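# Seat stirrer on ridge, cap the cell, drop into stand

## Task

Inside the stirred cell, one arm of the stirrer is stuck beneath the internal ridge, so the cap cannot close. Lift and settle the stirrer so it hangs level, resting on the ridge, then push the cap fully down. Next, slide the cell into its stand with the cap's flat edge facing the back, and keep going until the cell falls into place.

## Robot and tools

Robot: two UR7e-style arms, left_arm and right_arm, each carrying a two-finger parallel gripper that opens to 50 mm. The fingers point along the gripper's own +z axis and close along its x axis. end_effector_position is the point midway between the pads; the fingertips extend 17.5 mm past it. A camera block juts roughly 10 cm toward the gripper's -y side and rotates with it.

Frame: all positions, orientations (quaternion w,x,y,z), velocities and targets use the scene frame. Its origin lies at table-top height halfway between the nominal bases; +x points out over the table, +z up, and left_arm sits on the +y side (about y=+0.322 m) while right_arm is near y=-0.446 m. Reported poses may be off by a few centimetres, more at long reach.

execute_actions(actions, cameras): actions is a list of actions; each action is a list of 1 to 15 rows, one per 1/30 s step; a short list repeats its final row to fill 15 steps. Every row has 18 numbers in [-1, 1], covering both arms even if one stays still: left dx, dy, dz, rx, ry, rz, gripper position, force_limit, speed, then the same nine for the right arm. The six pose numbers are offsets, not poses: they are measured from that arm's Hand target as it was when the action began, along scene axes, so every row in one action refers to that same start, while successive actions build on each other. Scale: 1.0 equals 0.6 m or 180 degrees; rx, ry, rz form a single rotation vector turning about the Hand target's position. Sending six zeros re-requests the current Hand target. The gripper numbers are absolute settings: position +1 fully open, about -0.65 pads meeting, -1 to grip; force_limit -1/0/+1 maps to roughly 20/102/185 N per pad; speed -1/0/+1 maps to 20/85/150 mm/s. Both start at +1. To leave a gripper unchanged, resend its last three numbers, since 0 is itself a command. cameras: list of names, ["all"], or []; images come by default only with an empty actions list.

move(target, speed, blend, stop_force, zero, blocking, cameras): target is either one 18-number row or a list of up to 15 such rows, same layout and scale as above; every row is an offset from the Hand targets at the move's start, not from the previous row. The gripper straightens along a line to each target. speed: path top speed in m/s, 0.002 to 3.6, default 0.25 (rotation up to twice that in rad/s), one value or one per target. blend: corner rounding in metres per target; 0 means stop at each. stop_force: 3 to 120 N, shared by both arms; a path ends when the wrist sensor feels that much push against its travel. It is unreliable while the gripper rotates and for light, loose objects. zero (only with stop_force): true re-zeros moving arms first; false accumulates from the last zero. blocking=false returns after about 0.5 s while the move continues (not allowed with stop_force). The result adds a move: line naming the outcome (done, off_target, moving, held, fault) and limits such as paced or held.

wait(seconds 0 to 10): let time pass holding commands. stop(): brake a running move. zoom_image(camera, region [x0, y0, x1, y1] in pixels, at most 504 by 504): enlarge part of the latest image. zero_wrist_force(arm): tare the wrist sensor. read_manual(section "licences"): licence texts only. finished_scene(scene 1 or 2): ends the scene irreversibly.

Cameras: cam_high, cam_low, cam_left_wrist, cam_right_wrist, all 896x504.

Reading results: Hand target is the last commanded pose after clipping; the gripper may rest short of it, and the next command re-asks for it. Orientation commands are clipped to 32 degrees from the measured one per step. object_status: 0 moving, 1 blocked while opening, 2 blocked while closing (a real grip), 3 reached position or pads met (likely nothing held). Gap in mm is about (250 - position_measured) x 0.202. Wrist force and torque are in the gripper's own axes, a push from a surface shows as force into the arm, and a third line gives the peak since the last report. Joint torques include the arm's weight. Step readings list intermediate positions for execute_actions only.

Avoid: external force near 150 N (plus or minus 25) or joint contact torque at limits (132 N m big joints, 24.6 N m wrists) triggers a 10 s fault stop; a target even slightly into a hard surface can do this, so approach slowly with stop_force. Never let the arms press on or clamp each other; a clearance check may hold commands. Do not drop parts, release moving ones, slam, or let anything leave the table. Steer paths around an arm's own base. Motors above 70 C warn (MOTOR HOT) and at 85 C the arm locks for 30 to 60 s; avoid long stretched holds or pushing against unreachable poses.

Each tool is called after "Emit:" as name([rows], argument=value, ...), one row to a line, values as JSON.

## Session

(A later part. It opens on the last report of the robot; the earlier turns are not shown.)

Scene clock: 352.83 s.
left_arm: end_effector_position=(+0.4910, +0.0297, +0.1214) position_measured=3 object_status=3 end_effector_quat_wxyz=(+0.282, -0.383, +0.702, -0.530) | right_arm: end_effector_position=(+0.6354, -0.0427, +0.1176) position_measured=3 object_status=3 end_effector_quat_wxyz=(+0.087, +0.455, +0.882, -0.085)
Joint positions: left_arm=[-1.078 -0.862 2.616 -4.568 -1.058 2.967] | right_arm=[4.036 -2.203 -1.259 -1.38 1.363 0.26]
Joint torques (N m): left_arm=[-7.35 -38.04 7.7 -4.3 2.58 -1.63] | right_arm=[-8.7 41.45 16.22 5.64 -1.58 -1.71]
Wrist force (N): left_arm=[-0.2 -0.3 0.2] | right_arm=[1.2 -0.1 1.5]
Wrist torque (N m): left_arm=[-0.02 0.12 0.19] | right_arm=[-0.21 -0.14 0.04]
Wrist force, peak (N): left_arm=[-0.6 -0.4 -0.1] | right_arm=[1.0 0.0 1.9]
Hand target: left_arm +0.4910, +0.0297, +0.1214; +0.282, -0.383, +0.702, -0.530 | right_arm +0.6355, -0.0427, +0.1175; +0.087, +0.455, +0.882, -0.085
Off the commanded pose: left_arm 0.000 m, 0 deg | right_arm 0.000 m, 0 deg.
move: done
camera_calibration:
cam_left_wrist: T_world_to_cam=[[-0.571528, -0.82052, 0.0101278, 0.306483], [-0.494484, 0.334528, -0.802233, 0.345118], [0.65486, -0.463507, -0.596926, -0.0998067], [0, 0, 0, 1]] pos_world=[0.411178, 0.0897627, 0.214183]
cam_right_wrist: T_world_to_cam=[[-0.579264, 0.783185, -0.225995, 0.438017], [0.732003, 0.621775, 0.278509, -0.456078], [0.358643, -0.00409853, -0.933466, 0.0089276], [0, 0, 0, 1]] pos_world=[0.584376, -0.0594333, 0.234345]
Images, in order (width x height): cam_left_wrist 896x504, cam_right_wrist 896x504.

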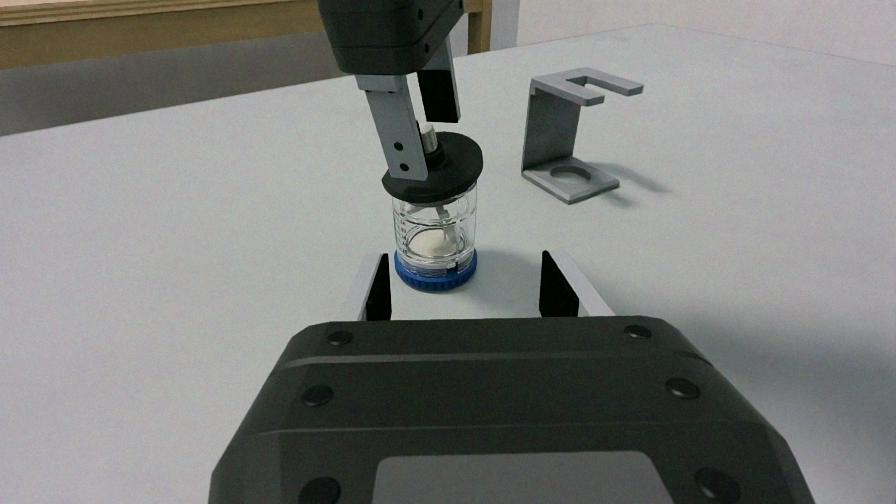

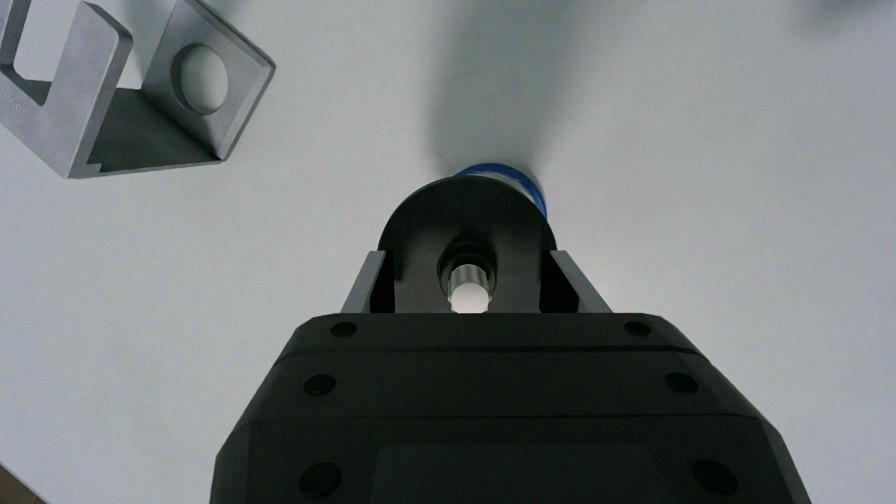

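Emit:
execute_actions([
  [[0,0,0,0,0,0,1,0,0, 0,0,0,0,0,0,-1,-0.6,-0.8]],
  [[0,0,0,0,0,0,1,0,0, 0,0,0,0,0,0,-1,-0.6,-0.8]],
], cameras=["cam_left_wrist", "cam_right_wrist"])

Scene clock: 363.47 s.
left_arm: end_effector_position=(+0.4910, +0.0297, +0.1214) position_measured=3 object_status=3 end_effector_quat_wxyz=(+0.282, -0.383, +0.702, -0.530) | right_arm: end_effector_position=(+0.6355, -0.0427, +0.1175) position_measured=188 object_status=0 end_effector_quat_wxyz=(+0.087, +0.455, +0.882, -0.085)
Joint positions: left_arm=[-1.078 -0.862 2.616 -4.568 -1.058 2.967] | right_arm=[4.036 -2.203 -1.259 -1.379 1.363 0.26]
Joint torques (N m): left_arm=[-7.7 -35.77 7.83 -4.31 2.73 -1.74] | right_arm=[-7 43.93 16.08 5.39 -1.22 -1.25]
Wrist force (N): left_arm=[-0.3 -0.2 0.1] | right_arm=[1.1 -0.1 1.7]
Wrist torque (N m): left_arm=[0.00 0.15 0.19] | right_arm=[-0.22 -0.08 0.05]
Wrist force, peak (N): left_arm=[-0.6 -0.3 0.1] | right_arm=[1.1 0.0 2.1]
Hand target: left_arm +0.4910, +0.0297, +0.1214; +0.282, -0.383, +0.702, -0.530 | right_arm +0.6355, -0.0427, +0.1175; +0.087, +0.455, +0.882, -0.085
Off the commanded pose: left_arm 0.000 m, 0 deg | right_arm 0.000 m, 0 deg.
Step readings (end_effector_position of left_arm | right_arm):
0: (+0.4910, +0.0297, +0.1214) | (+0.6355, -0.0427, +0.1175)
1: (+0.4910, +0.0297, +0.1214) | (+0.6355, -0.0427, +0.1175)
2: (+0.4910, +0.0297, +0.1214) | (+0.6355, -0.0427, +0.1175)
4: (+0.4910, +0.0297, +0.1214) | (+0.6355, -0.0427, +0.1175)
8: (+0.4910, +0.0297, +0.1214) | (+0.6355, -0.0427, +0.1175)
15: (+0.4910, +0.0297, +0.1214) | (+0.6355, -0.0427, +0.1175)
16: (+0.4910, +0.0297, +0.1214) | (+0.6355, -0.0427, +0.1175)
17: (+0.4910, +0.0297, +0.1214) | (+0.6355, -0.0427, +0.1175)
19: (+0.4910, +0.0297, +0.1214) | (+0.6355, -0.0427, +0.1175)
23: (+0.4910, +0.0297, +0.1214) | (+0.6355, -0.0427, +0.1175)
30: (+0.4910, +0.0297, +0.1214) | (+0.6355, -0.0427, +0.1175)
camera_calibration:
cam_left_wrist: T_world_to_cam=[[-0.571528, -0.82052, 0.0101278, 0.306483], [-0.494484, 0.334528, -0.802233, 0.345118], [0.65486, -0.463507, -0.596926, -0.0998067], [0, 0, 0, 1]] pos_world=[0.411178, 0.0897627, 0.214183]
cam_right_wrist: T_world_to_cam=[[-0.579237, 0.783184, -0.226069, 0.437996], [0.732025, 0.621776, 0.278451, -0.456049], [0.358642, -0.00419852, -0.933466, 0.00882867], [0, 0, 0, 1]] pos_world=[0.584376, -0.0594337, 0.234246]
Images, in order (width x height): cam_left_wrist 896x504, cam_right_wrist 896x504.

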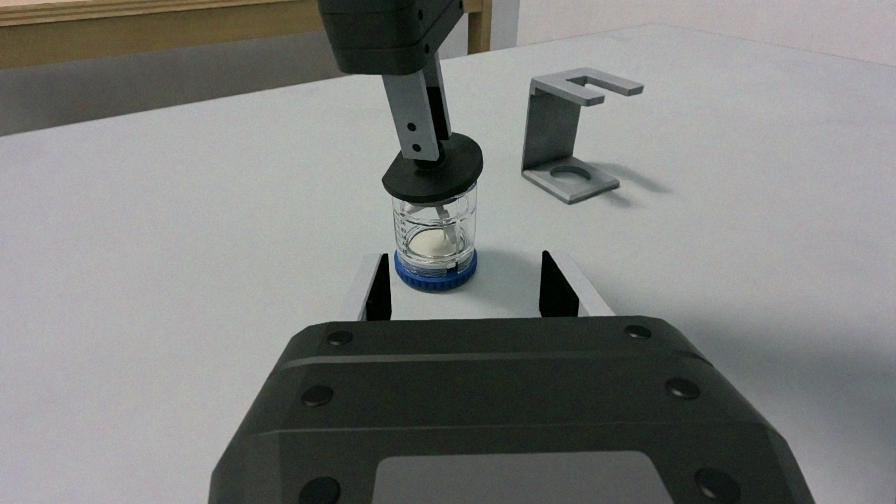

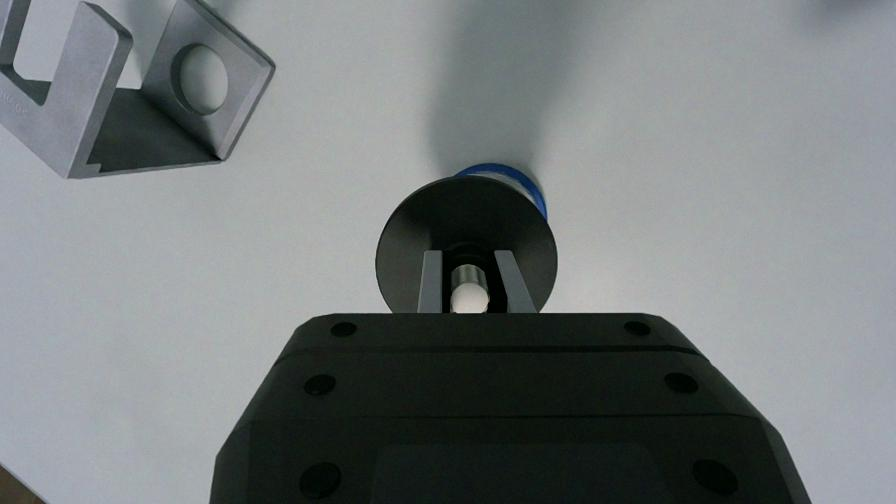

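Emit:
execute_actions([
  [[0,0,0,0,0,0,1,0,0, 0,0,0,0,0,0,-1,-0.6,-0.8]],
], cameras=["cam_left_wrist", "cam_right_wrist"])

Scene clock: 365.57 s.
left_arm: end_effector_position=(+0.4910, +0.0297, +0.1214) position_measured=3 object_status=3 end_effector_quat_wxyz=(+0.282, -0.383, +0.702, -0.530) | right_arm: end_effector_position=(+0.6355, -0.0427, +0.1175) position_measured=188 object_status=2 end_effector_quat_wxyz=(+0.087, +0.455, +0.882, -0.085)
Joint positions: left_arm=[-1.078 -0.862 2.616 -4.568 -1.058 2.967] | right_arm=[4.036 -2.203 -1.259 -1.379 1.363 0.26]
Joint torques (N m): left_arm=[-7.73 -36.53 7.98 -4.27 2.52 -1.7] | right_arm=[-6.79 46.37 20.78 5.34 -0.24 -1.21]
Wrist force (N): left_arm=[-0.1 -0.2 0.1] | right_arm=[1.3 -0.2 1.6]
Wrist torque (N m): left_arm=[0.00 0.11 0.19] | right_arm=[-0.23 -0.12 0.04]
Wrist force, peak (N): left_arm=[-0.3 -0.4 0.4] | right_arm=[1.3 0.3 2.2]
Hand target: left_arm +0.4910, +0.0297, +0.1214; +0.282, -0.383, +0.702, -0.530 | right_arm +0.6355, -0.0427, +0.1175; +0.087, +0.455, +0.882, -0.085
Off the commanded pose: left_arm 0.000 m, 0 deg | right_arm 0.000 m, 0 deg.
Step readings (end_effector_position of left_arm | right_arm):
0: (+0.4910, +0.0297, +0.1214) | (+0.6355, -0.0427, +0.1175)
1: (+0.4910, +0.0297, +0.1214) | (+0.6355, -0.0427, +0.1175)
2: (+0.4910, +0.0297, +0.1214) | (+0.6355, -0.0427, +0.1175)
4: (+0.4910, +0.0297, +0.1214) | (+0.6355, -0.0427, +0.1175)
8: (+0.4910, +0.0297, +0.1214) | (+0.6355, -0.0427, +0.1175)
15: (+0.4910, +0.0297, +0.1214) | (+0.6355, -0.0427, +0.1175)
camera_calibration:
cam_left_wrist: T_world_to_cam=[[-0.571528, -0.82052, 0.0101278, 0.306483], [-0.494484, 0.334528, -0.802233, 0.345118], [0.65486, -0.463507, -0.596926, -0.0998067], [0, 0, 0, 1]] pos_world=[0.411178, 0.0897627, 0.214183]
cam_right_wrist: T_world_to_cam=[[-0.579237, 0.783184, -0.226069, 0.437996], [0.732025, 0.621776, 0.278451, -0.456049], [0.358642, -0.00419852, -0.933466, 0.00882867], [0, 0, 0, 1]] pos_world=[0.584376, -0.0594337, 0.234246]
Images, in order (width x height): cam_left_wrist 896x504, cam_right_wrist 896x504.

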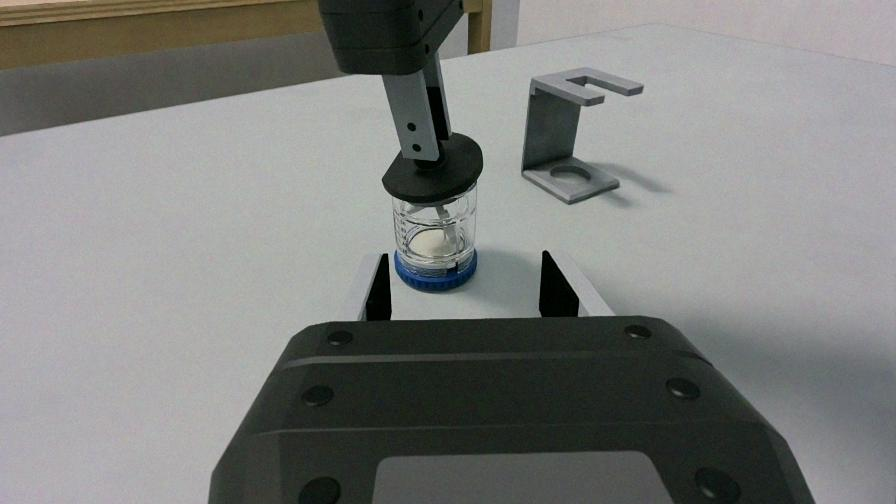

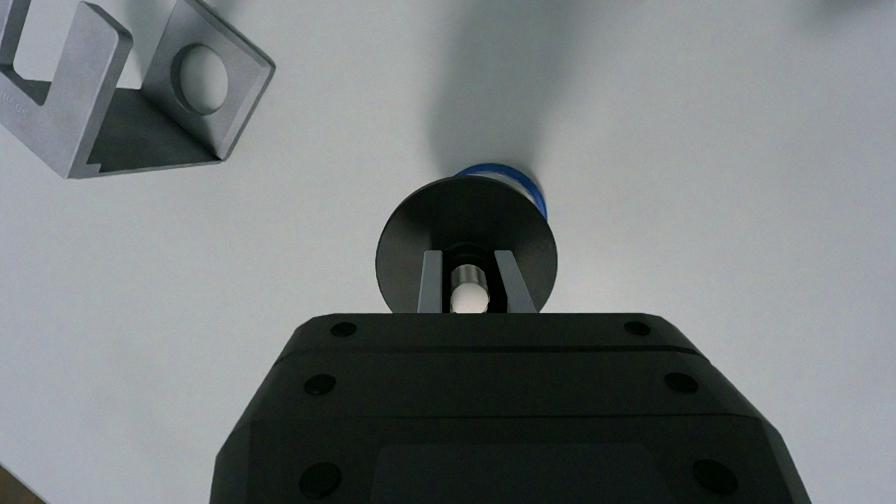

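Emit:
move([
  [0,0,0,0,0,0,1,0,0, -0.0012,0.0038,0.0162,0,0,0,-1,-0.6,-0.8],
  [0,0,0,0,0,0,1,0,0, -0.0012,0.0038,0.066,0,0,0,-1,-0.6,-0.8],
], speed=[0.03,0.08], blend=[0.003,0], cameras=["cam_left_wrist", "cam_right_wrist"])

Scene clock: 371.40 s.
left_arm: end_effector_position=(+0.4910, +0.0297, +0.1214) position_measured=3 object_status=3 end_effector_quat_wxyz=(+0.282, -0.383, +0.702, -0.530) | right_arm: end_effector_position=(+0.6347, -0.0404, +0.1570) position_measured=188 object_status=2 end_effector_quat_wxyz=(+0.087, +0.455, +0.882, -0.085)
Joint positions: left_arm=[-1.078 -0.862 2.616 -4.568 -1.058 2.967] | right_arm=[4.039 -2.178 -1.195 -1.468 1.363 0.263]
Joint torques (N m): left_arm=[-6.87 -34.85 7.7 -4.35 2.43 -1.68] | right_arm=[10.05 66.76 40.17 0.45 0.88 1.54]
Wrist force (N): left_arm=[-0.2 -0.2 0.2] | right_arm=[1.7 -0.1 3.5]
Wrist torque (N m): left_arm=[0.00 0.13 0.19] | right_arm=[-0.23 -0.13 -0.06]
Wrist force, peak (N): left_arm=[-0.7 -0.2 0.3] | right_arm=[2.0 -0.1 4.0]
Hand target: left_arm +0.4910, +0.0297, +0.1214; +0.282, -0.383, +0.702, -0.530 | right_arm +0.6347, -0.0404, +0.1571; +0.087, +0.455, +0.882, -0.085
Off the commanded pose: left_arm 0.000 m, 0 deg | right_arm 0.000 m, 0 deg.
move: done
camera_calibration:
cam_left_wrist: T_world_to_cam=[[-0.571528, -0.82052, 0.0101278, 0.306483], [-0.494484, 0.334528, -0.802233, 0.345118], [0.65486, -0.463507, -0.596926, -0.0998067], [0, 0, 0, 1]] pos_world=[0.411178, 0.0897627, 0.214183]
cam_right_wrist: T_world_to_cam=[[-0.579264, 0.783185, -0.225995, 0.444792], [0.732003, 0.621775, 0.278509, -0.467907], [0.358643, -0.00409853, -0.933466, 0.0459662], [0, 0, 0, 1]] pos_world=[0.583676, -0.0572333, 0.273745]
Images, in order (width x height): cam_left_wrist 896x504, cam_right_wrist 896x504.

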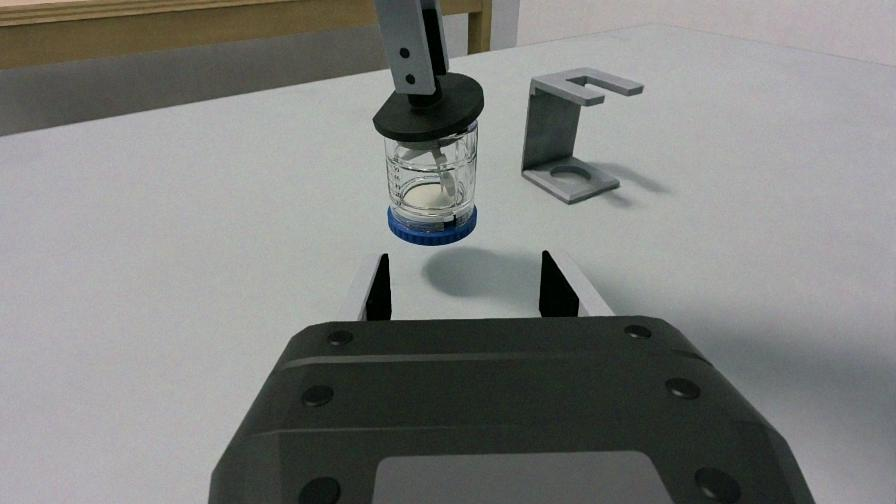

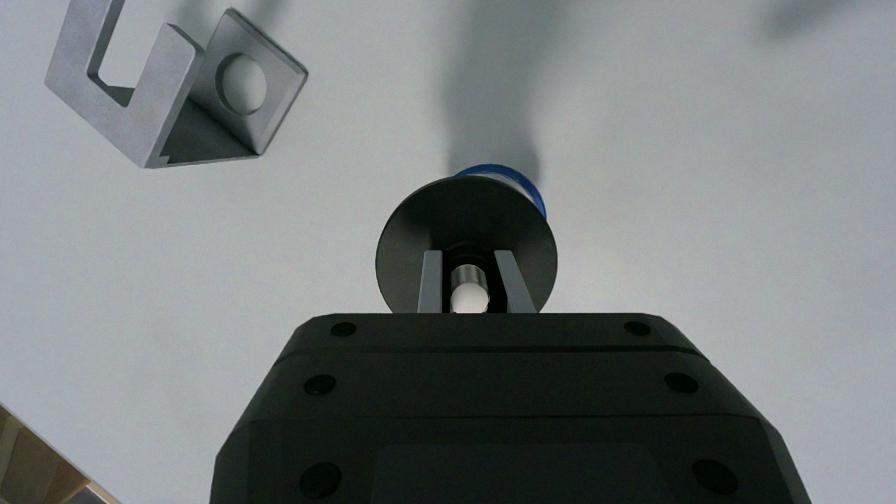

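Emit:
zoom_image(camera="cam_left_wrist", region=[360, 60, 500, 260])

Emit:
zoom_image(camera="cam_right_wrist", region=[370, 150, 570, 320])

Scaled by 2.520 from the camera's 896x504 image, which has a finer 1280x720 frame.

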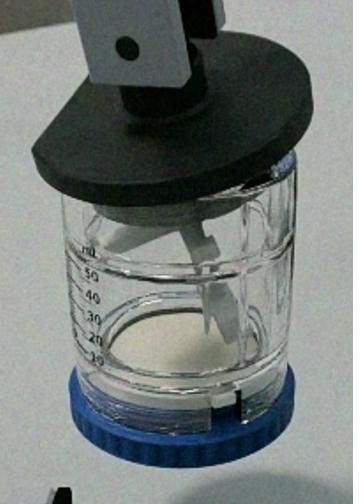

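Scaled by 2.520 from the camera's 896x504 image, which has a finer 1280x720 frame.

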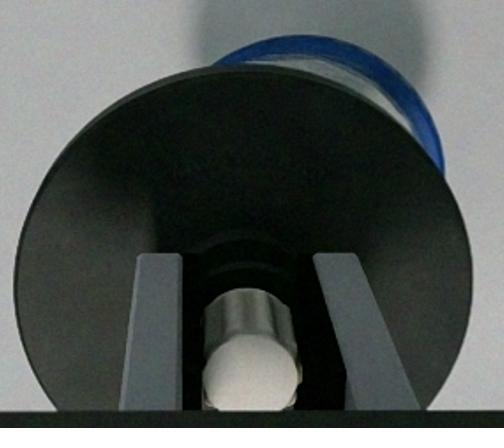

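Emit:
move([
  [0,0,0,0,0,0,1,0,0, 0.001,-0.0015,-0.0567,0,0,0,-1,-0.6,-0.8],
], speed=0.08)

Emit:
move([
  [0,0,0,0,0,0,1,0,0, 0.0002,-0.002,-0.0125,0,0,0,-1,-0.6,-0.8],
], speed=0.01, stop_force=3, cameras=["cam_left_wrist", "cam_low"])

Scene clock: 426.60 s.
left_arm: end_effector_position=(+0.4910, +0.0297, +0.1214) position_measured=3 object_status=3 end_effector_quat_wxyz=(+0.282, -0.383, +0.702, -0.530) | right_arm: end_effector_position=(+0.6353, -0.0413, +0.1232) position_measured=188 object_status=2 end_effector_quat_wxyz=(+0.087, +0.455, +0.882, -0.085)
Joint positions: left_arm=[-1.078 -0.862 2.616 -4.568 -1.058 2.967] | right_arm=[4.037 -2.201 -1.248 -1.393 1.363 0.262]
Joint torques (N m): left_arm=[-7.66 -35.86 7.09 -4.18 2.52 -1.45] | right_arm=[-7.61 43.49 15.99 5.66 -1.38 -1.79]
Wrist force (N): left_arm=[-0.3 -0.3 0.1] | right_arm=[1.7 -0.1 3.6]
Wrist torque (N m): left_arm=[-0.01 0.15 0.19] | right_arm=[-0.23 -0.12 0.01]
Wrist force, peak (N): left_arm=[-0.6 -0.2 0.2] | right_arm=[1.8 0.0 4.4]
Hand target: left_arm +0.4910, +0.0297, +0.1214; +0.282, -0.383, +0.702, -0.530 | right_arm +0.6353, -0.0413, +0.1231; +0.087, +0.455, +0.882, -0.085
Off the commanded pose: left_arm 0.000 m, 0 deg | right_arm 0.000 m, 0 deg.
move: done

Scene clock: 428.63 s.
left_arm: end_effector_position=(+0.4910, +0.0297, +0.1214) position_measured=3 object_status=3 end_effector_quat_wxyz=(+0.282, -0.383, +0.702, -0.530) | right_arm: end_effector_position=(+0.6354, -0.0422, +0.1175) position_measured=188 object_status=2 end_effector_quat_wxyz=(+0.087, +0.455, +0.882, -0.085)
Joint positions: left_arm=[-1.078 -0.862 2.616 -4.568 -1.058 2.967] | right_arm=[4.036 -2.204 -1.258 -1.38 1.363 0.261]
Joint torques (N m): left_arm=[-7.86 -36.72 7.49 -4.3 2.47 -1.75] | right_arm=[7.79 67.67 39.98 0.79 0.13 1.05]
Wrist force (N): left_arm=[-0.3 -0.1 0.4] | right_arm=[1.5 0.1 3.7]
Wrist torque (N m): left_arm=[0.02 0.14 0.19] | right_arm=[-0.21 -0.10 0.04]
Wrist force, peak (N): left_arm=[-0.6 -0.2 0.2] | right_arm=[-0.1 -1.0 -6.0]
Hand target: left_arm +0.4910, +0.0297, +0.1214; +0.282, -0.383, +0.702, -0.530 | right_arm +0.6354, -0.0422, +0.1175; +0.087, +0.455, +0.882, -0.085 (not the last commanded pose)
Off the commanded pose: left_arm 0.000 m, 0 deg | right_arm 0.002 m, 0 deg.
move: contact (right_arm)
camera_calibration:
cam_left_wrist: T_world_to_cam=[[-0.571528, -0.82052, 0.0101278, 0.306483], [-0.494484, 0.334528, -0.802233, 0.345118], [0.65486, -0.463507, -0.596926, -0.0998067], [0, 0, 0, 1]] pos_world=[0.411178, 0.0897627, 0.214183]
Images, in order (width x height): cam_low 896x504, cam_left_wrist 896x504.

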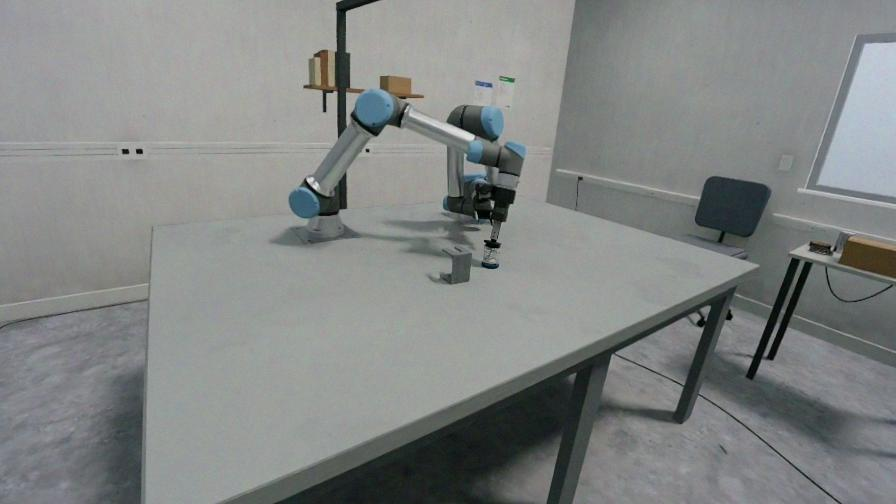

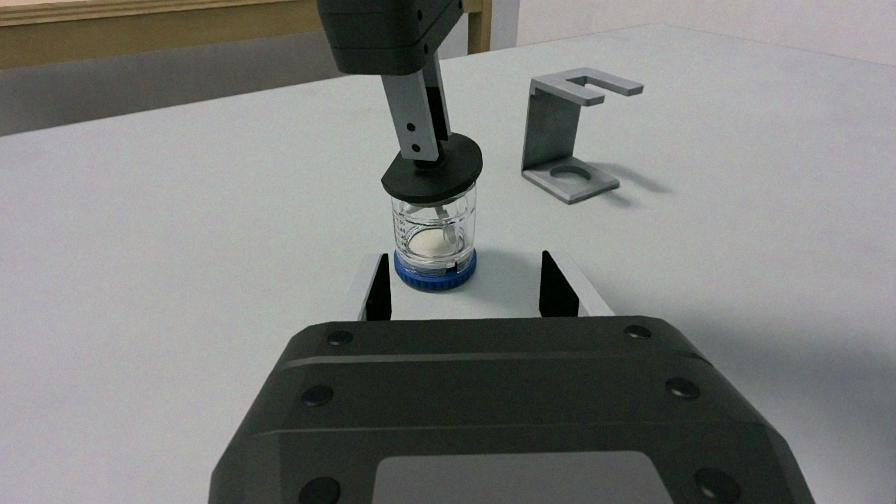

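Emit:
move([
  [0,0,0,0,0,0,1,0,0, 0.0038,-0.0118,0.0125,0.0738,0.0240,0,-1,-0.6,-0.8],
], speed=0.06, cameras=["cam_left_wrist", "cam_right_wrist"])

Emit:
zoom_image(camera="cam_left_wrist", region=[360, 100, 500, 300])

Scene clock: 434.00 s.
left_arm: end_effector_position=(+0.4910, +0.0297, +0.1214) position_measured=3 object_status=3 end_effector_quat_wxyz=(+0.282, -0.383, +0.702, -0.530) | right_arm: end_effector_position=(+0.6377, -0.0493, +0.1250) position_measured=188 object_status=2 end_effector_quat_wxyz=(+0.001, +0.459, +0.889, +0.000)
Joint positions: left_arm=[-1.078 -0.862 2.616 -4.568 -1.058 2.967] | right_arm=[3.95 -2.148 -1.344 -1.221 1.57 0.161]
Joint torques (N m): left_arm=[-6.79 -36.11 7.96 -4.35 2.47 -1.4] | right_arm=[-6.73 64.95 15.94 6.11 1.1 -1.42]
Wrist force (N): left_arm=[-0.5 -0.1 0.1] | right_arm=[0.3 0.3 3.3]
Wrist torque (N m): left_arm=[0.01 0.17 0.19] | right_arm=[-0.13 -0.06 0.01]
Wrist force, peak (N): left_arm=[-0.5 -0.4 0.3] | right_arm=[1.4 -0.2 3.9]
Hand target: left_arm +0.4910, +0.0297, +0.1214; +0.282, -0.383, +0.702, -0.530 | right_arm +0.6377, -0.0493, +0.1250; +0.001, +0.459, +0.889, +0.000
Off the commanded pose: left_arm 0.000 m, 0 deg | right_arm 0.000 m, 0 deg.
move: done
camera_calibration:
cam_left_wrist: T_world_to_cam=[[-0.571528, -0.82052, 0.0101278, 0.306483], [-0.494484, 0.334528, -0.802233, 0.345118], [0.65486, -0.463507, -0.596926, -0.0998067], [0, 0, 0, 1]] pos_world=[0.411178, 0.0897627, 0.214183]
cam_right_wrist: T_world_to_cam=[[-0.587683, 0.809084, 0.00344471, 0.424129], [0.756114, 0.547683, 0.358237, -0.484669], [0.287957, 0.213135, -0.933624, 0.0708716], [0, 0, 0, 1]] pos_world=[0.59531, -0.0928164, 0.238333]
Images, in order (width x height): cam_left_wrist 896x504, cam_right_wrist 896x504.

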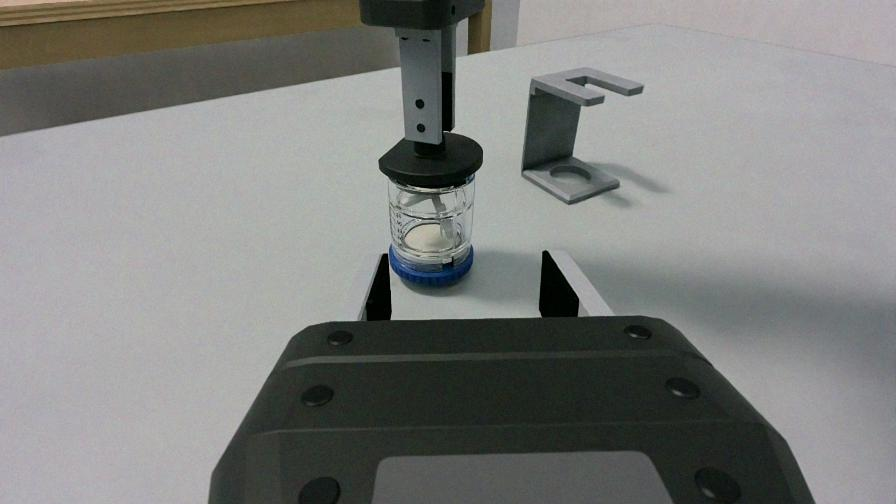

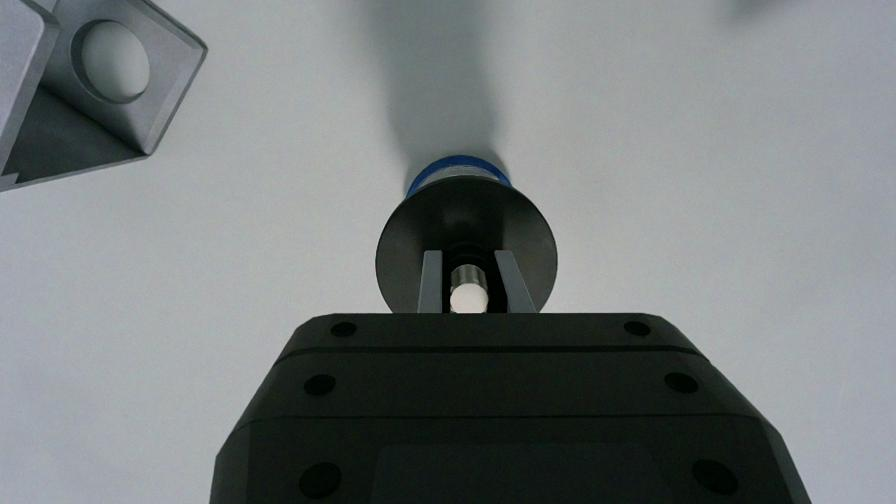

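Scaled by 2.520 from the camera's 896x504 image, which has a finer 1280x720 frame.

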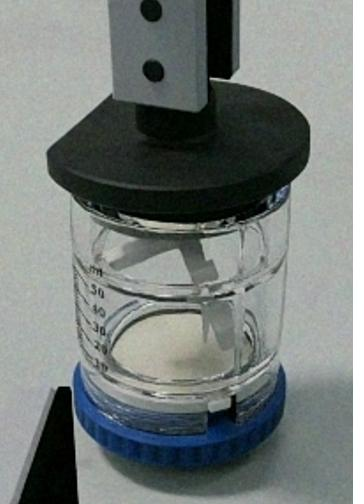

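Emit:
move([
  [0,0,0,0,0,0,1,0,0, 0,0,0.025,0,0,0,-1,-0.6,-0.8],
], speed=0.04, cameras=["cam_left_wrist"])

Emit:
zoom_image(camera="cam_left_wrist", region=[360, 80, 500, 300])

Scene clock: 440.50 s.
left_arm: end_effector_position=(+0.4910, +0.0297, +0.1214) position_measured=3 object_status=3 end_effector_quat_wxyz=(+0.282, -0.383, +0.702, -0.530) | right_arm: end_effector_position=(+0.6377, -0.0493, +0.1399) position_measured=188 object_status=2 end_effector_quat_wxyz=(+0.001, +0.459, +0.889, +0.000)
Joint positions: left_arm=[-1.078 -0.862 2.616 -4.568 -1.058 2.967] | right_arm=[3.95 -2.136 -1.323 -1.253 1.57 0.161]
Joint torques (N m): left_arm=[-7.02 -35.2 7 -4.2 2.29 -1.49] | right_arm=[-7.99 64.91 38.95 1.04 1.27 -1.48]
Wrist force (N): left_arm=[-0.2 -0.3 0.1] | right_arm=[0.5 0.2 3.3]
Wrist torque (N m): left_arm=[-0.02 0.12 0.20] | right_arm=[-0.15 -0.08 0.01]
Wrist force, peak (N): left_arm=[-0.6 -0.3 0.2] | right_arm=[0.3 0.2 4.0]
Hand target: left_arm +0.4910, +0.0297, +0.1214; +0.282, -0.383, +0.702, -0.530 | right_arm +0.6377, -0.0493, +0.1400; +0.001, +0.459, +0.889, +0.000
Off the commanded pose: left_arm 0.000 m, 0 deg | right_arm 0.000 m, 0 deg.
move: done
camera_calibration:
cam_left_wrist: T_world_to_cam=[[-0.571528, -0.82052, 0.0101278, 0.306483], [-0.494484, 0.334528, -0.802233, 0.345118], [0.65486, -0.463507, -0.596926, -0.0998067], [0, 0, 0, 1]] pos_world=[0.411178, 0.0897627, 0.214183]
Images, in order (width x height): cam_left_wrist 896x504.

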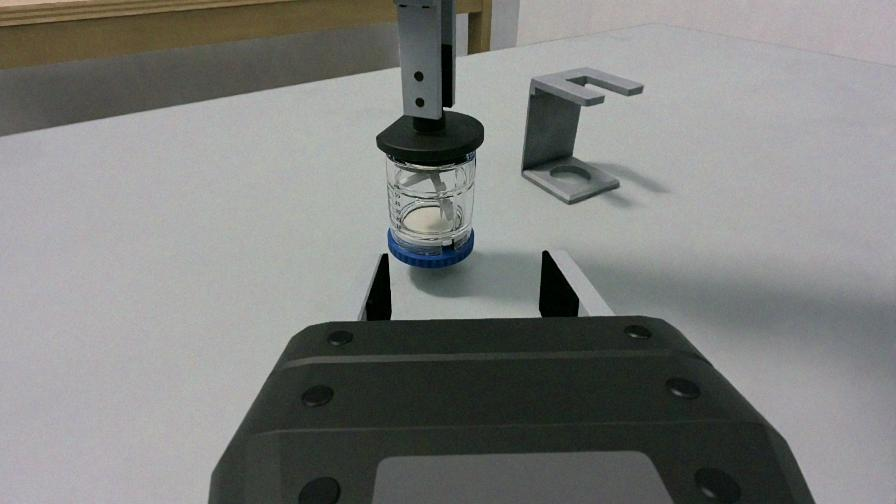

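Scaled by 2.291 from the camera's 896x504 image, which has a finer 1280x720 frame.

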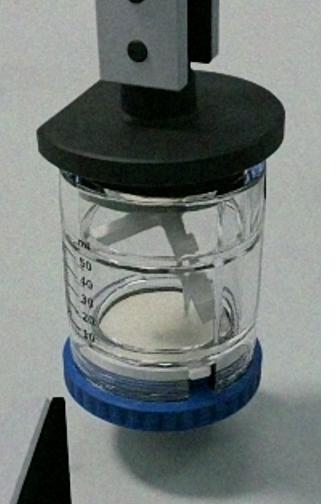

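Emit:
move([
  [0.115,-0.086,-0.1023,-0.0488,-0.0743,0,1,0,0, 0,0,0,0,0,0,-1,-0.6,-0.8],
], speed=0.12, cameras=["cam_left_wrist"])

Emit:
zoom_image(camera="cam_left_wrist", region=[340, 60, 540, 320])

Scene clock: 520.53 s.
left_arm: end_effector_position=(+0.5092, +0.0166, +0.1045) position_measured=3 object_status=3 end_effector_quat_wxyz=(+0.296, -0.373, +0.683, -0.554) | right_arm: end_effector_position=(+0.6377, -0.0493, +0.1400) position_measured=188 object_status=2 end_effector_quat_wxyz=(+0.001, +0.459, +0.889, +0.000)
Joint positions: left_arm=[-1.047 -0.728 2.513 -4.685 -1.076 3.016] | right_arm=[3.95 -2.136 -1.323 -1.253 1.57 0.161]
Joint torques (N m): left_arm=[-0.04 -28.01 -0.12 -2.9 0.34 0.13] | right_arm=[-8.69 64.48 38.39 0.94 1.44 -1.53]
Wrist force (N): left_arm=[-0.2 0.4 0.2] | right_arm=[0.5 0.2 3.5]
Wrist torque (N m): left_arm=[0.10 0.12 0.24] | right_arm=[-0.16 -0.10 0.01]
Wrist force, peak (N): left_arm=[0.1 2.3 2.4] | right_arm=[0.4 0.3 3.6]
Hand target: left_arm +0.5092, +0.0166, +0.1045; +0.296, -0.373, +0.683, -0.554 (not the last commanded pose) | right_arm +0.6377, -0.0493, +0.1400; +0.001, +0.459, +0.889, +0.000
Tool commands: left_gripper/position=+1.0 left_gripper/force_limit=+1.0 left_gripper/speed=+1.0 right_gripper/position=-1.0 right_gripper/force_limit=-0.6 right_gripper/speed=-0.8
Off the commanded pose: left_arm 0.078 m, 12 deg | right_arm 0.000 m, 0 deg.
FORCE FAULT: contact force on the left arm reached its limit, and that arm stopped. The contact can be on any part of that arm, not only on its tool. That arm's remaining commands of this call were not run. That arm is still stopped at the end of this call. That arm stays stopped for about 10 more seconds. Until then a move that you send moves the other arm only, and its call returns only when the move has ended. Once the stop has ended, the next robot result says so. If the stop ends while you think or write, that arm runs what you send next, counted from a new Hand target: where the arm stands when the stop ends. While its stop runs, that arm takes no new command, but its gripper still runs the gripper command that each later call begins with. Until it ends, the stop uses up actions while you think or wait. An arm that is not stopped still takes commands.
move: fault (left_arm)
camera_calibration:
cam_left_wrist: T_world_to_cam=[[-0.570723, -0.821105, 0.00780026, 0.306226], [-0.445454, 0.301613, -0.842971, 0.324718], [0.689815, -0.484578, -0.537902, -0.151528], [0, 0, 0, 1]] pos_world=[0.423944, 0.0800781, 0.189832]
Images, in order (width x height): cam_left_wrist 896x504.

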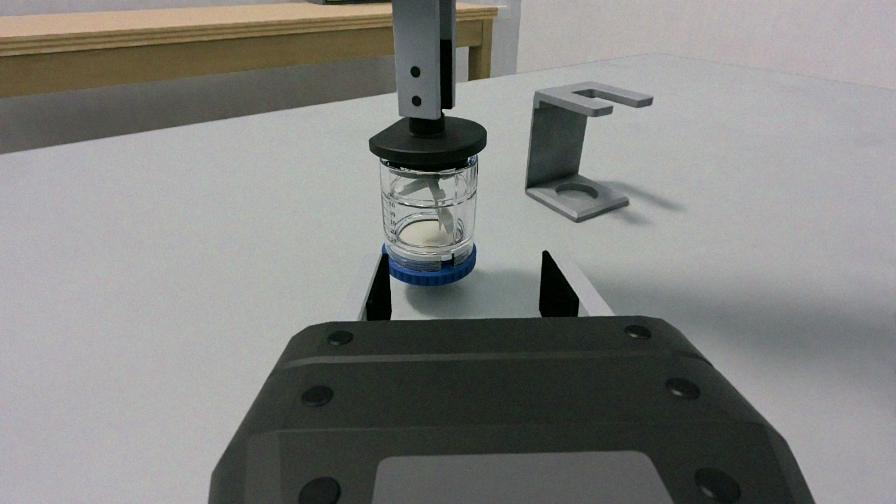

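Scaled by 1.938 from the camera's 896x504 image, which has a finer 1280x720 frame.

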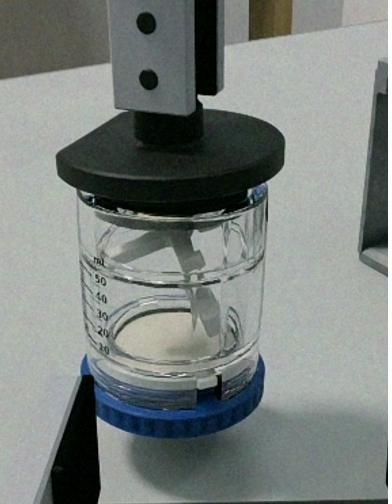

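Emit:
zoom_image(camera="cam_left_wrist", region=[370, 140, 490, 230])

Emit:
zoom_image(camera="cam_left_wrist", region=[370, 200, 490, 290])

Scaled by 4.200 from the camera's 896x504 image, which has a finer 1280x720 frame.

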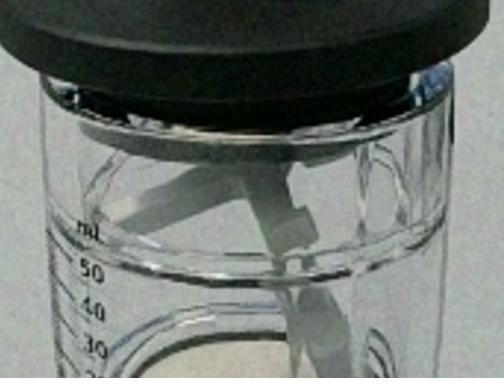

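Scaled by 4.200 from the camera's 896x504 image, which has a finer 1280x720 frame.

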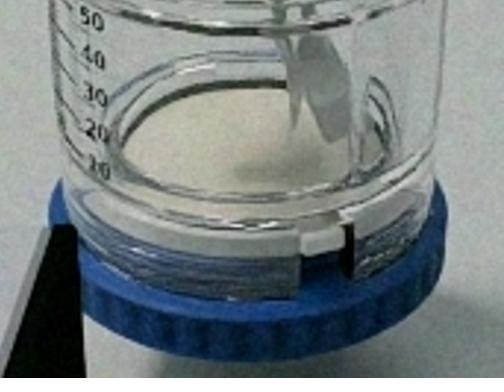

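Emit:
move([
  [-0.05,0.033,0.1,0,0,0,1,0,0, 0,0,0,0,0,0,-1,-0.6,-0.8],
], speed=0.15)

Emit:
move([
  [0,0,0,0,0,0,1,0,0, 0,0,-0.035,0,0,0,-1,-0.6,-0.8],
], speed=0.01, stop_force=3, cameras=["cam_left_wrist"])

Scene clock: 597.80 s.
left_arm: end_effector_position=(+0.4792, +0.0364, +0.1644) position_measured=3 object_status=3 end_effector_quat_wxyz=(+0.296, -0.373, +0.683, -0.554) | right_arm: end_effector_position=(+0.6377, -0.0493, +0.1400) position_measured=188 object_status=2 end_effector_quat_wxyz=(+0.001, +0.459, +0.889, +0.000)
Joint positions: left_arm=[-1.126 -0.962 2.664 -4.591 -1 2.993] | right_arm=[3.95 -2.136 -1.323 -1.253 1.57 0.161]
Joint torques (N m): left_arm=[-8.31 -36.57 6.44 -1.19 2.41 -1.9] | right_arm=[-7.08 56.58 40.29 1.15 1.43 -1.34]
Wrist force (N): left_arm=[0.0 -0.3 0.1] | right_arm=[0.4 0.2 3.4]
Wrist torque (N m): left_arm=[0.01 0.08 0.21] | right_arm=[-0.14 -0.07 0.01]
Wrist force, peak (N): left_arm=[-0.3 1.5 1.0] | right_arm=[0.4 0.3 3.8]
Hand target: left_arm +0.4792, +0.0364, +0.1645; +0.296, -0.373, +0.683, -0.554 | right_arm +0.6377, -0.0493, +0.1400; +0.001, +0.459, +0.889, +0.000
Off the commanded pose: left_arm 0.000 m, 0 deg | right_arm 0.000 m, 0 deg.
FORCE FAULT, CONTINUED: the left arm's stop, for the force fault that an earlier result reported, is over. The rest of the stop counts as 19 of the actions that you can send in this scene. The stop ended before this call began, so that arm ran this call's commands, counted from a new Hand target: where the arm stood when the stop ended.
move: done

Scene clock: 600.77 s.
left_arm: end_effector_position=(+0.4792, +0.0364, +0.1645) position_measured=3 object_status=3 end_effector_quat_wxyz=(+0.296, -0.373, +0.683, -0.554) | right_arm: end_effector_position=(+0.6377, -0.0493, +0.1190) position_measured=188 object_status=2 end_effector_quat_wxyz=(+0.001, +0.459, +0.889, +0.000)
Joint positions: left_arm=[-1.126 -0.962 2.665 -4.591 -1 2.993] | right_arm=[3.95 -2.153 -1.352 -1.207 1.57 0.161]
Joint torques (N m): left_arm=[-7.52 -35.02 7.35 -1.03 2.38 -1.66] | right_arm=[-6.63 41.49 16.47 6.28 1.25 -1.32]
Wrist force (N): left_arm=[-0.1 -0.2 0.2] | right_arm=[0.4 0.1 3.3]
Wrist torque (N m): left_arm=[0.02 0.09 0.21] | right_arm=[-0.17 -0.06 0.01]
Wrist force, peak (N): left_arm=[0.2 -0.4 -0.2] | right_arm=[0.5 0.1 3.6]
Hand target: left_arm +0.4792, +0.0364, +0.1645; +0.296, -0.373, +0.683, -0.554 | right_arm +0.6377, -0.0493, +0.1190; +0.001, +0.459, +0.889, +0.000
Off the commanded pose: left_arm 0.000 m, 0 deg | right_arm 0.000 m, 0 deg.
move: done
camera_calibration:
cam_left_wrist: T_world_to_cam=[[-0.570723, -0.821105, 0.00780026, 0.304895], [-0.445454, 0.301613, -0.842971, 0.35596], [0.689815, -0.484578, -0.537902, -0.0889647], [0, 0, 0, 1]] pos_world=[0.393944, 0.0998781, 0.249832]
Images, in order (width x height): cam_left_wrist 896x504.

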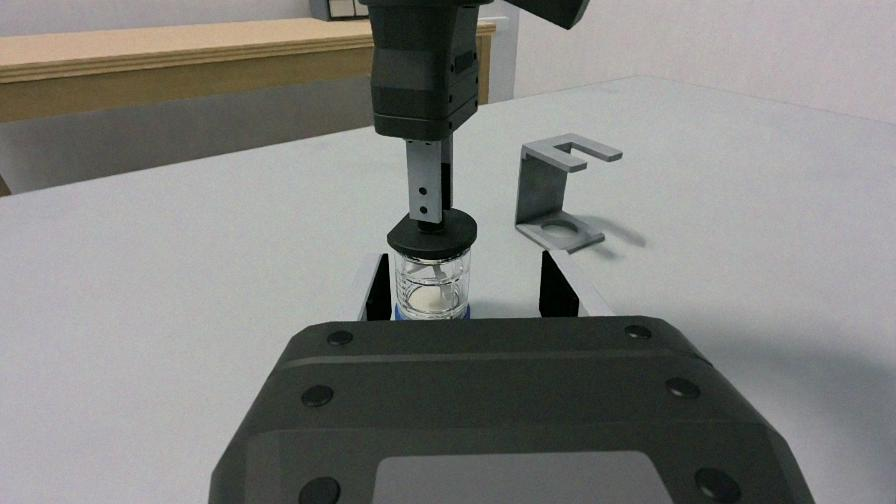

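Emit:
move([
  [0,0,0,0,0,0,1,0,0, 0,0,-0.02,0,0,0,-1,-0.6,-0.8],
], speed=0.01, stop_force=4, cameras=["cam_left_wrist"])

Emit:
zoom_image(camera="cam_left_wrist", region=[370, 190, 500, 325])

Scene clock: 607.67 s.
left_arm: end_effector_position=(+0.4792, +0.0364, +0.1645) position_measured=3 object_status=3 end_effector_quat_wxyz=(+0.296, -0.373, +0.683, -0.554) | right_arm: end_effector_position=(+0.6377, -0.0493, +0.1185) position_measured=188 object_status=2 end_effector_quat_wxyz=(+0.001, +0.459, +0.889, +0.000)
Joint positions: left_arm=[-1.126 -0.962 2.665 -4.591 -1 2.993] | right_arm=[3.95 -2.154 -1.353 -1.206 1.57 0.161]
Joint torques (N m): left_arm=[-7.33 -35.37 7.46 -0.94 2.48 -1.79] | right_arm=[-6.36 66.15 39.57 2.49 0.98 -1.38]
Wrist force (N): left_arm=[0.1 -0.4 -0.1] | right_arm=[0.6 0.4 2.7]
Wrist torque (N m): left_arm=[-0.02 0.06 0.21] | right_arm=[-0.14 -0.09 0.01]
Wrist force, peak (N): left_arm=[-0.3 -0.4 0.0] | right_arm=[1.5 1.2 -6.6]
Hand target: left_arm +0.4792, +0.0364, +0.1645; +0.296, -0.373, +0.683, -0.554 | right_arm +0.6377, -0.0493, +0.1185; +0.001, +0.459, +0.889, +0.000 (not the last commanded pose)
Off the commanded pose: left_arm 0.000 m, 0 deg | right_arm 0.011 m, 0 deg.
move: contact (right_arm)
camera_calibration:
cam_left_wrist: T_world_to_cam=[[-0.570723, -0.821105, 0.00780026, 0.304895], [-0.445454, 0.301613, -0.842971, 0.35596], [0.689815, -0.484578, -0.537902, -0.0889647], [0, 0, 0, 1]] pos_world=[0.393944, 0.0998781, 0.249832]
Images, in order (width x height): cam_left_wrist 896x504.

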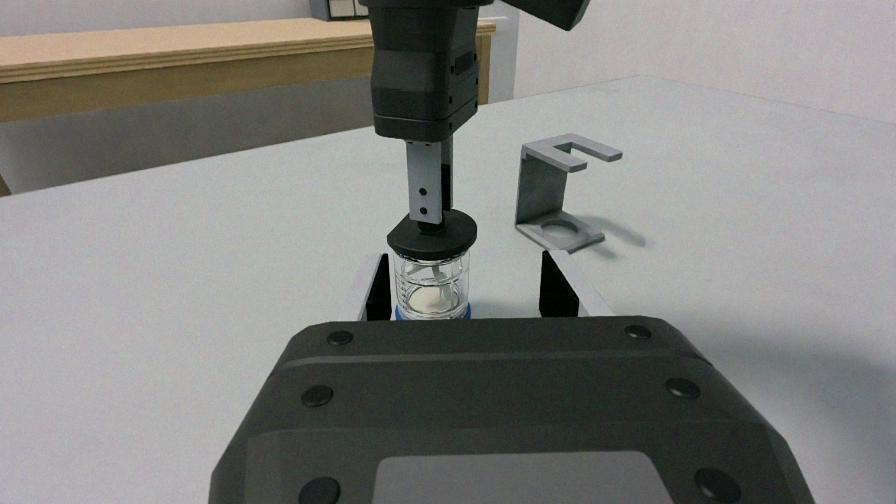

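Scaled by 3.733 from the camera's 896x504 image, which has a finer 1280x720 frame.

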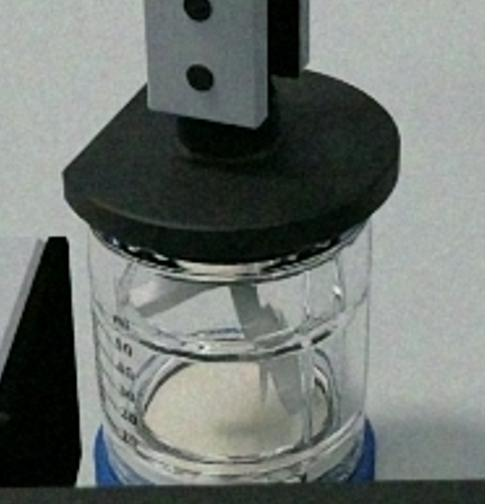

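Emit:
move([
  [0.1,-0.05,-0.06,0.0693,0.1061,-0.0011,1,0,0, 0,0,0,0,0,0,-1,-0.6,-0.8],
  [0.182,-0.09,-0.1975,0.0693,0.1061,-0.0011,1,0,0, 0,0,0,0,0,0,-1,-0.6,-0.8],
], speed=0.15, blend=[0.02,0], cameras=["cam_left_wrist","cam_right_wrist"])

Scene clock: 680.07 s.
left_arm: end_effector_position=(+0.5883, -0.0176, +0.0460) position_measured=3 object_status=3 end_effector_quat_wxyz=(+0.216, -0.424, +0.779, -0.408) | right_arm: end_effector_position=(+0.6377, -0.0493, +0.1185) position_measured=188 object_status=2 end_effector_quat_wxyz=(+0.001, +0.459, +0.889, +0.000)
Joint positions: left_arm=[-0.849 -0.913 2.291 -3.887 -1.322 2.952] | right_arm=[3.95 -2.154 -1.353 -1.206 1.57 0.161]
Joint torques (N m): left_arm=[9.94 -21.23 -17.64 -5.13 -1.4 1.96] | right_arm=[-7.1 65.69 40 5.64 0.79 -1.23]
Wrist force (N): left_arm=[0.0 0.7 0.0] | right_arm=[0.5 0.4 3.5]
Wrist torque (N m): left_arm=[0.13 0.11 0.00] | right_arm=[-0.16 -0.10 0.01]
Wrist force, peak (N): left_arm=[-0.1 1.2 1.1] | right_arm=[0.3 0.5 3.8]
Hand target: left_arm +0.5884, -0.0176, +0.0460; +0.216, -0.424, +0.779, -0.408 | right_arm +0.6377, -0.0493, +0.1185; +0.001, +0.459, +0.889, +0.000
Off the commanded pose: left_arm 0.000 m, 0 deg | right_arm 0.000 m, 0 deg.
move: done
camera_calibration:
cam_left_wrist: T_world_to_cam=[[-0.569046, -0.822084, 0.0190804, 0.322211], [-0.682542, 0.45926, -0.568522, 0.450678], [0.45861, -0.336539, -0.822447, -0.102388], [0, 0, 0, 1]] pos_world=[0.537916, 0.0234491, 0.165864]
cam_right_wrist: T_world_to_cam=[[-0.58769, 0.809078, 0.00370025, 0.424095], [0.756116, 0.547581, 0.358391, -0.482351], [0.28794, 0.213421, -0.933564, 0.0647314], [0, 0, 0, 1]] pos_world=[0.59531, -0.0928151, 0.231732]
Images, in order (width x height): cam_left_wrist 896x504, cam_right_wrist 896x504.

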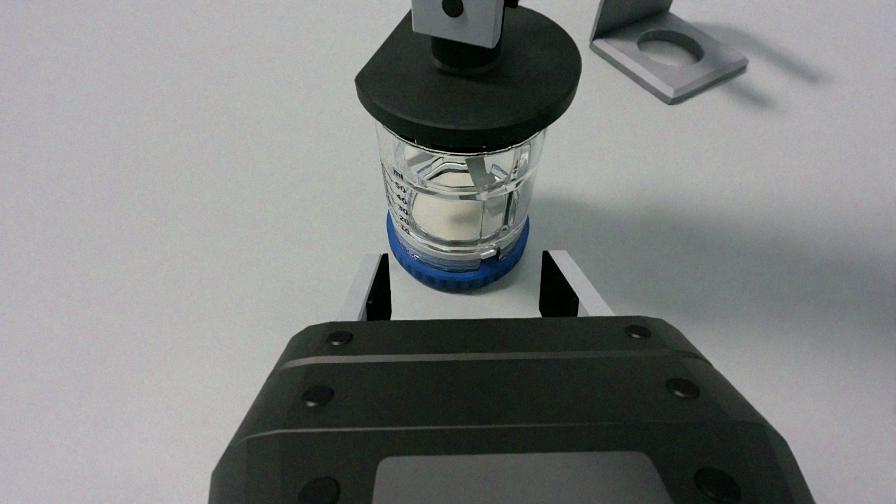

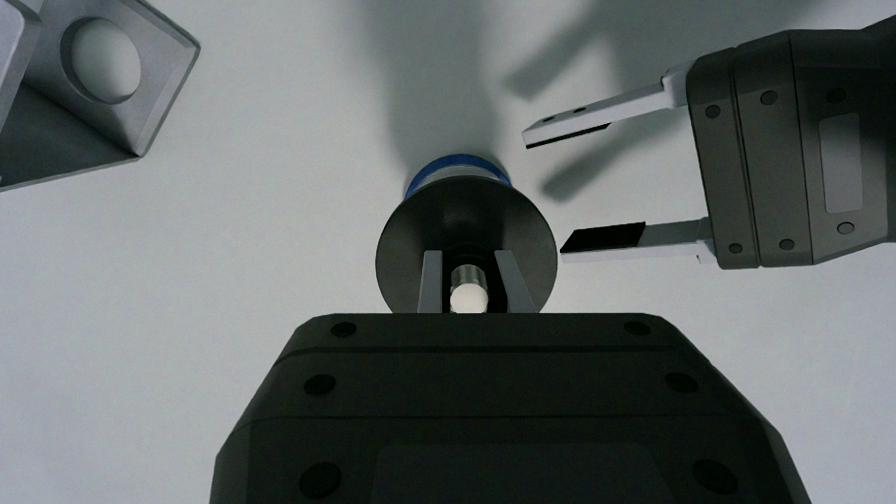

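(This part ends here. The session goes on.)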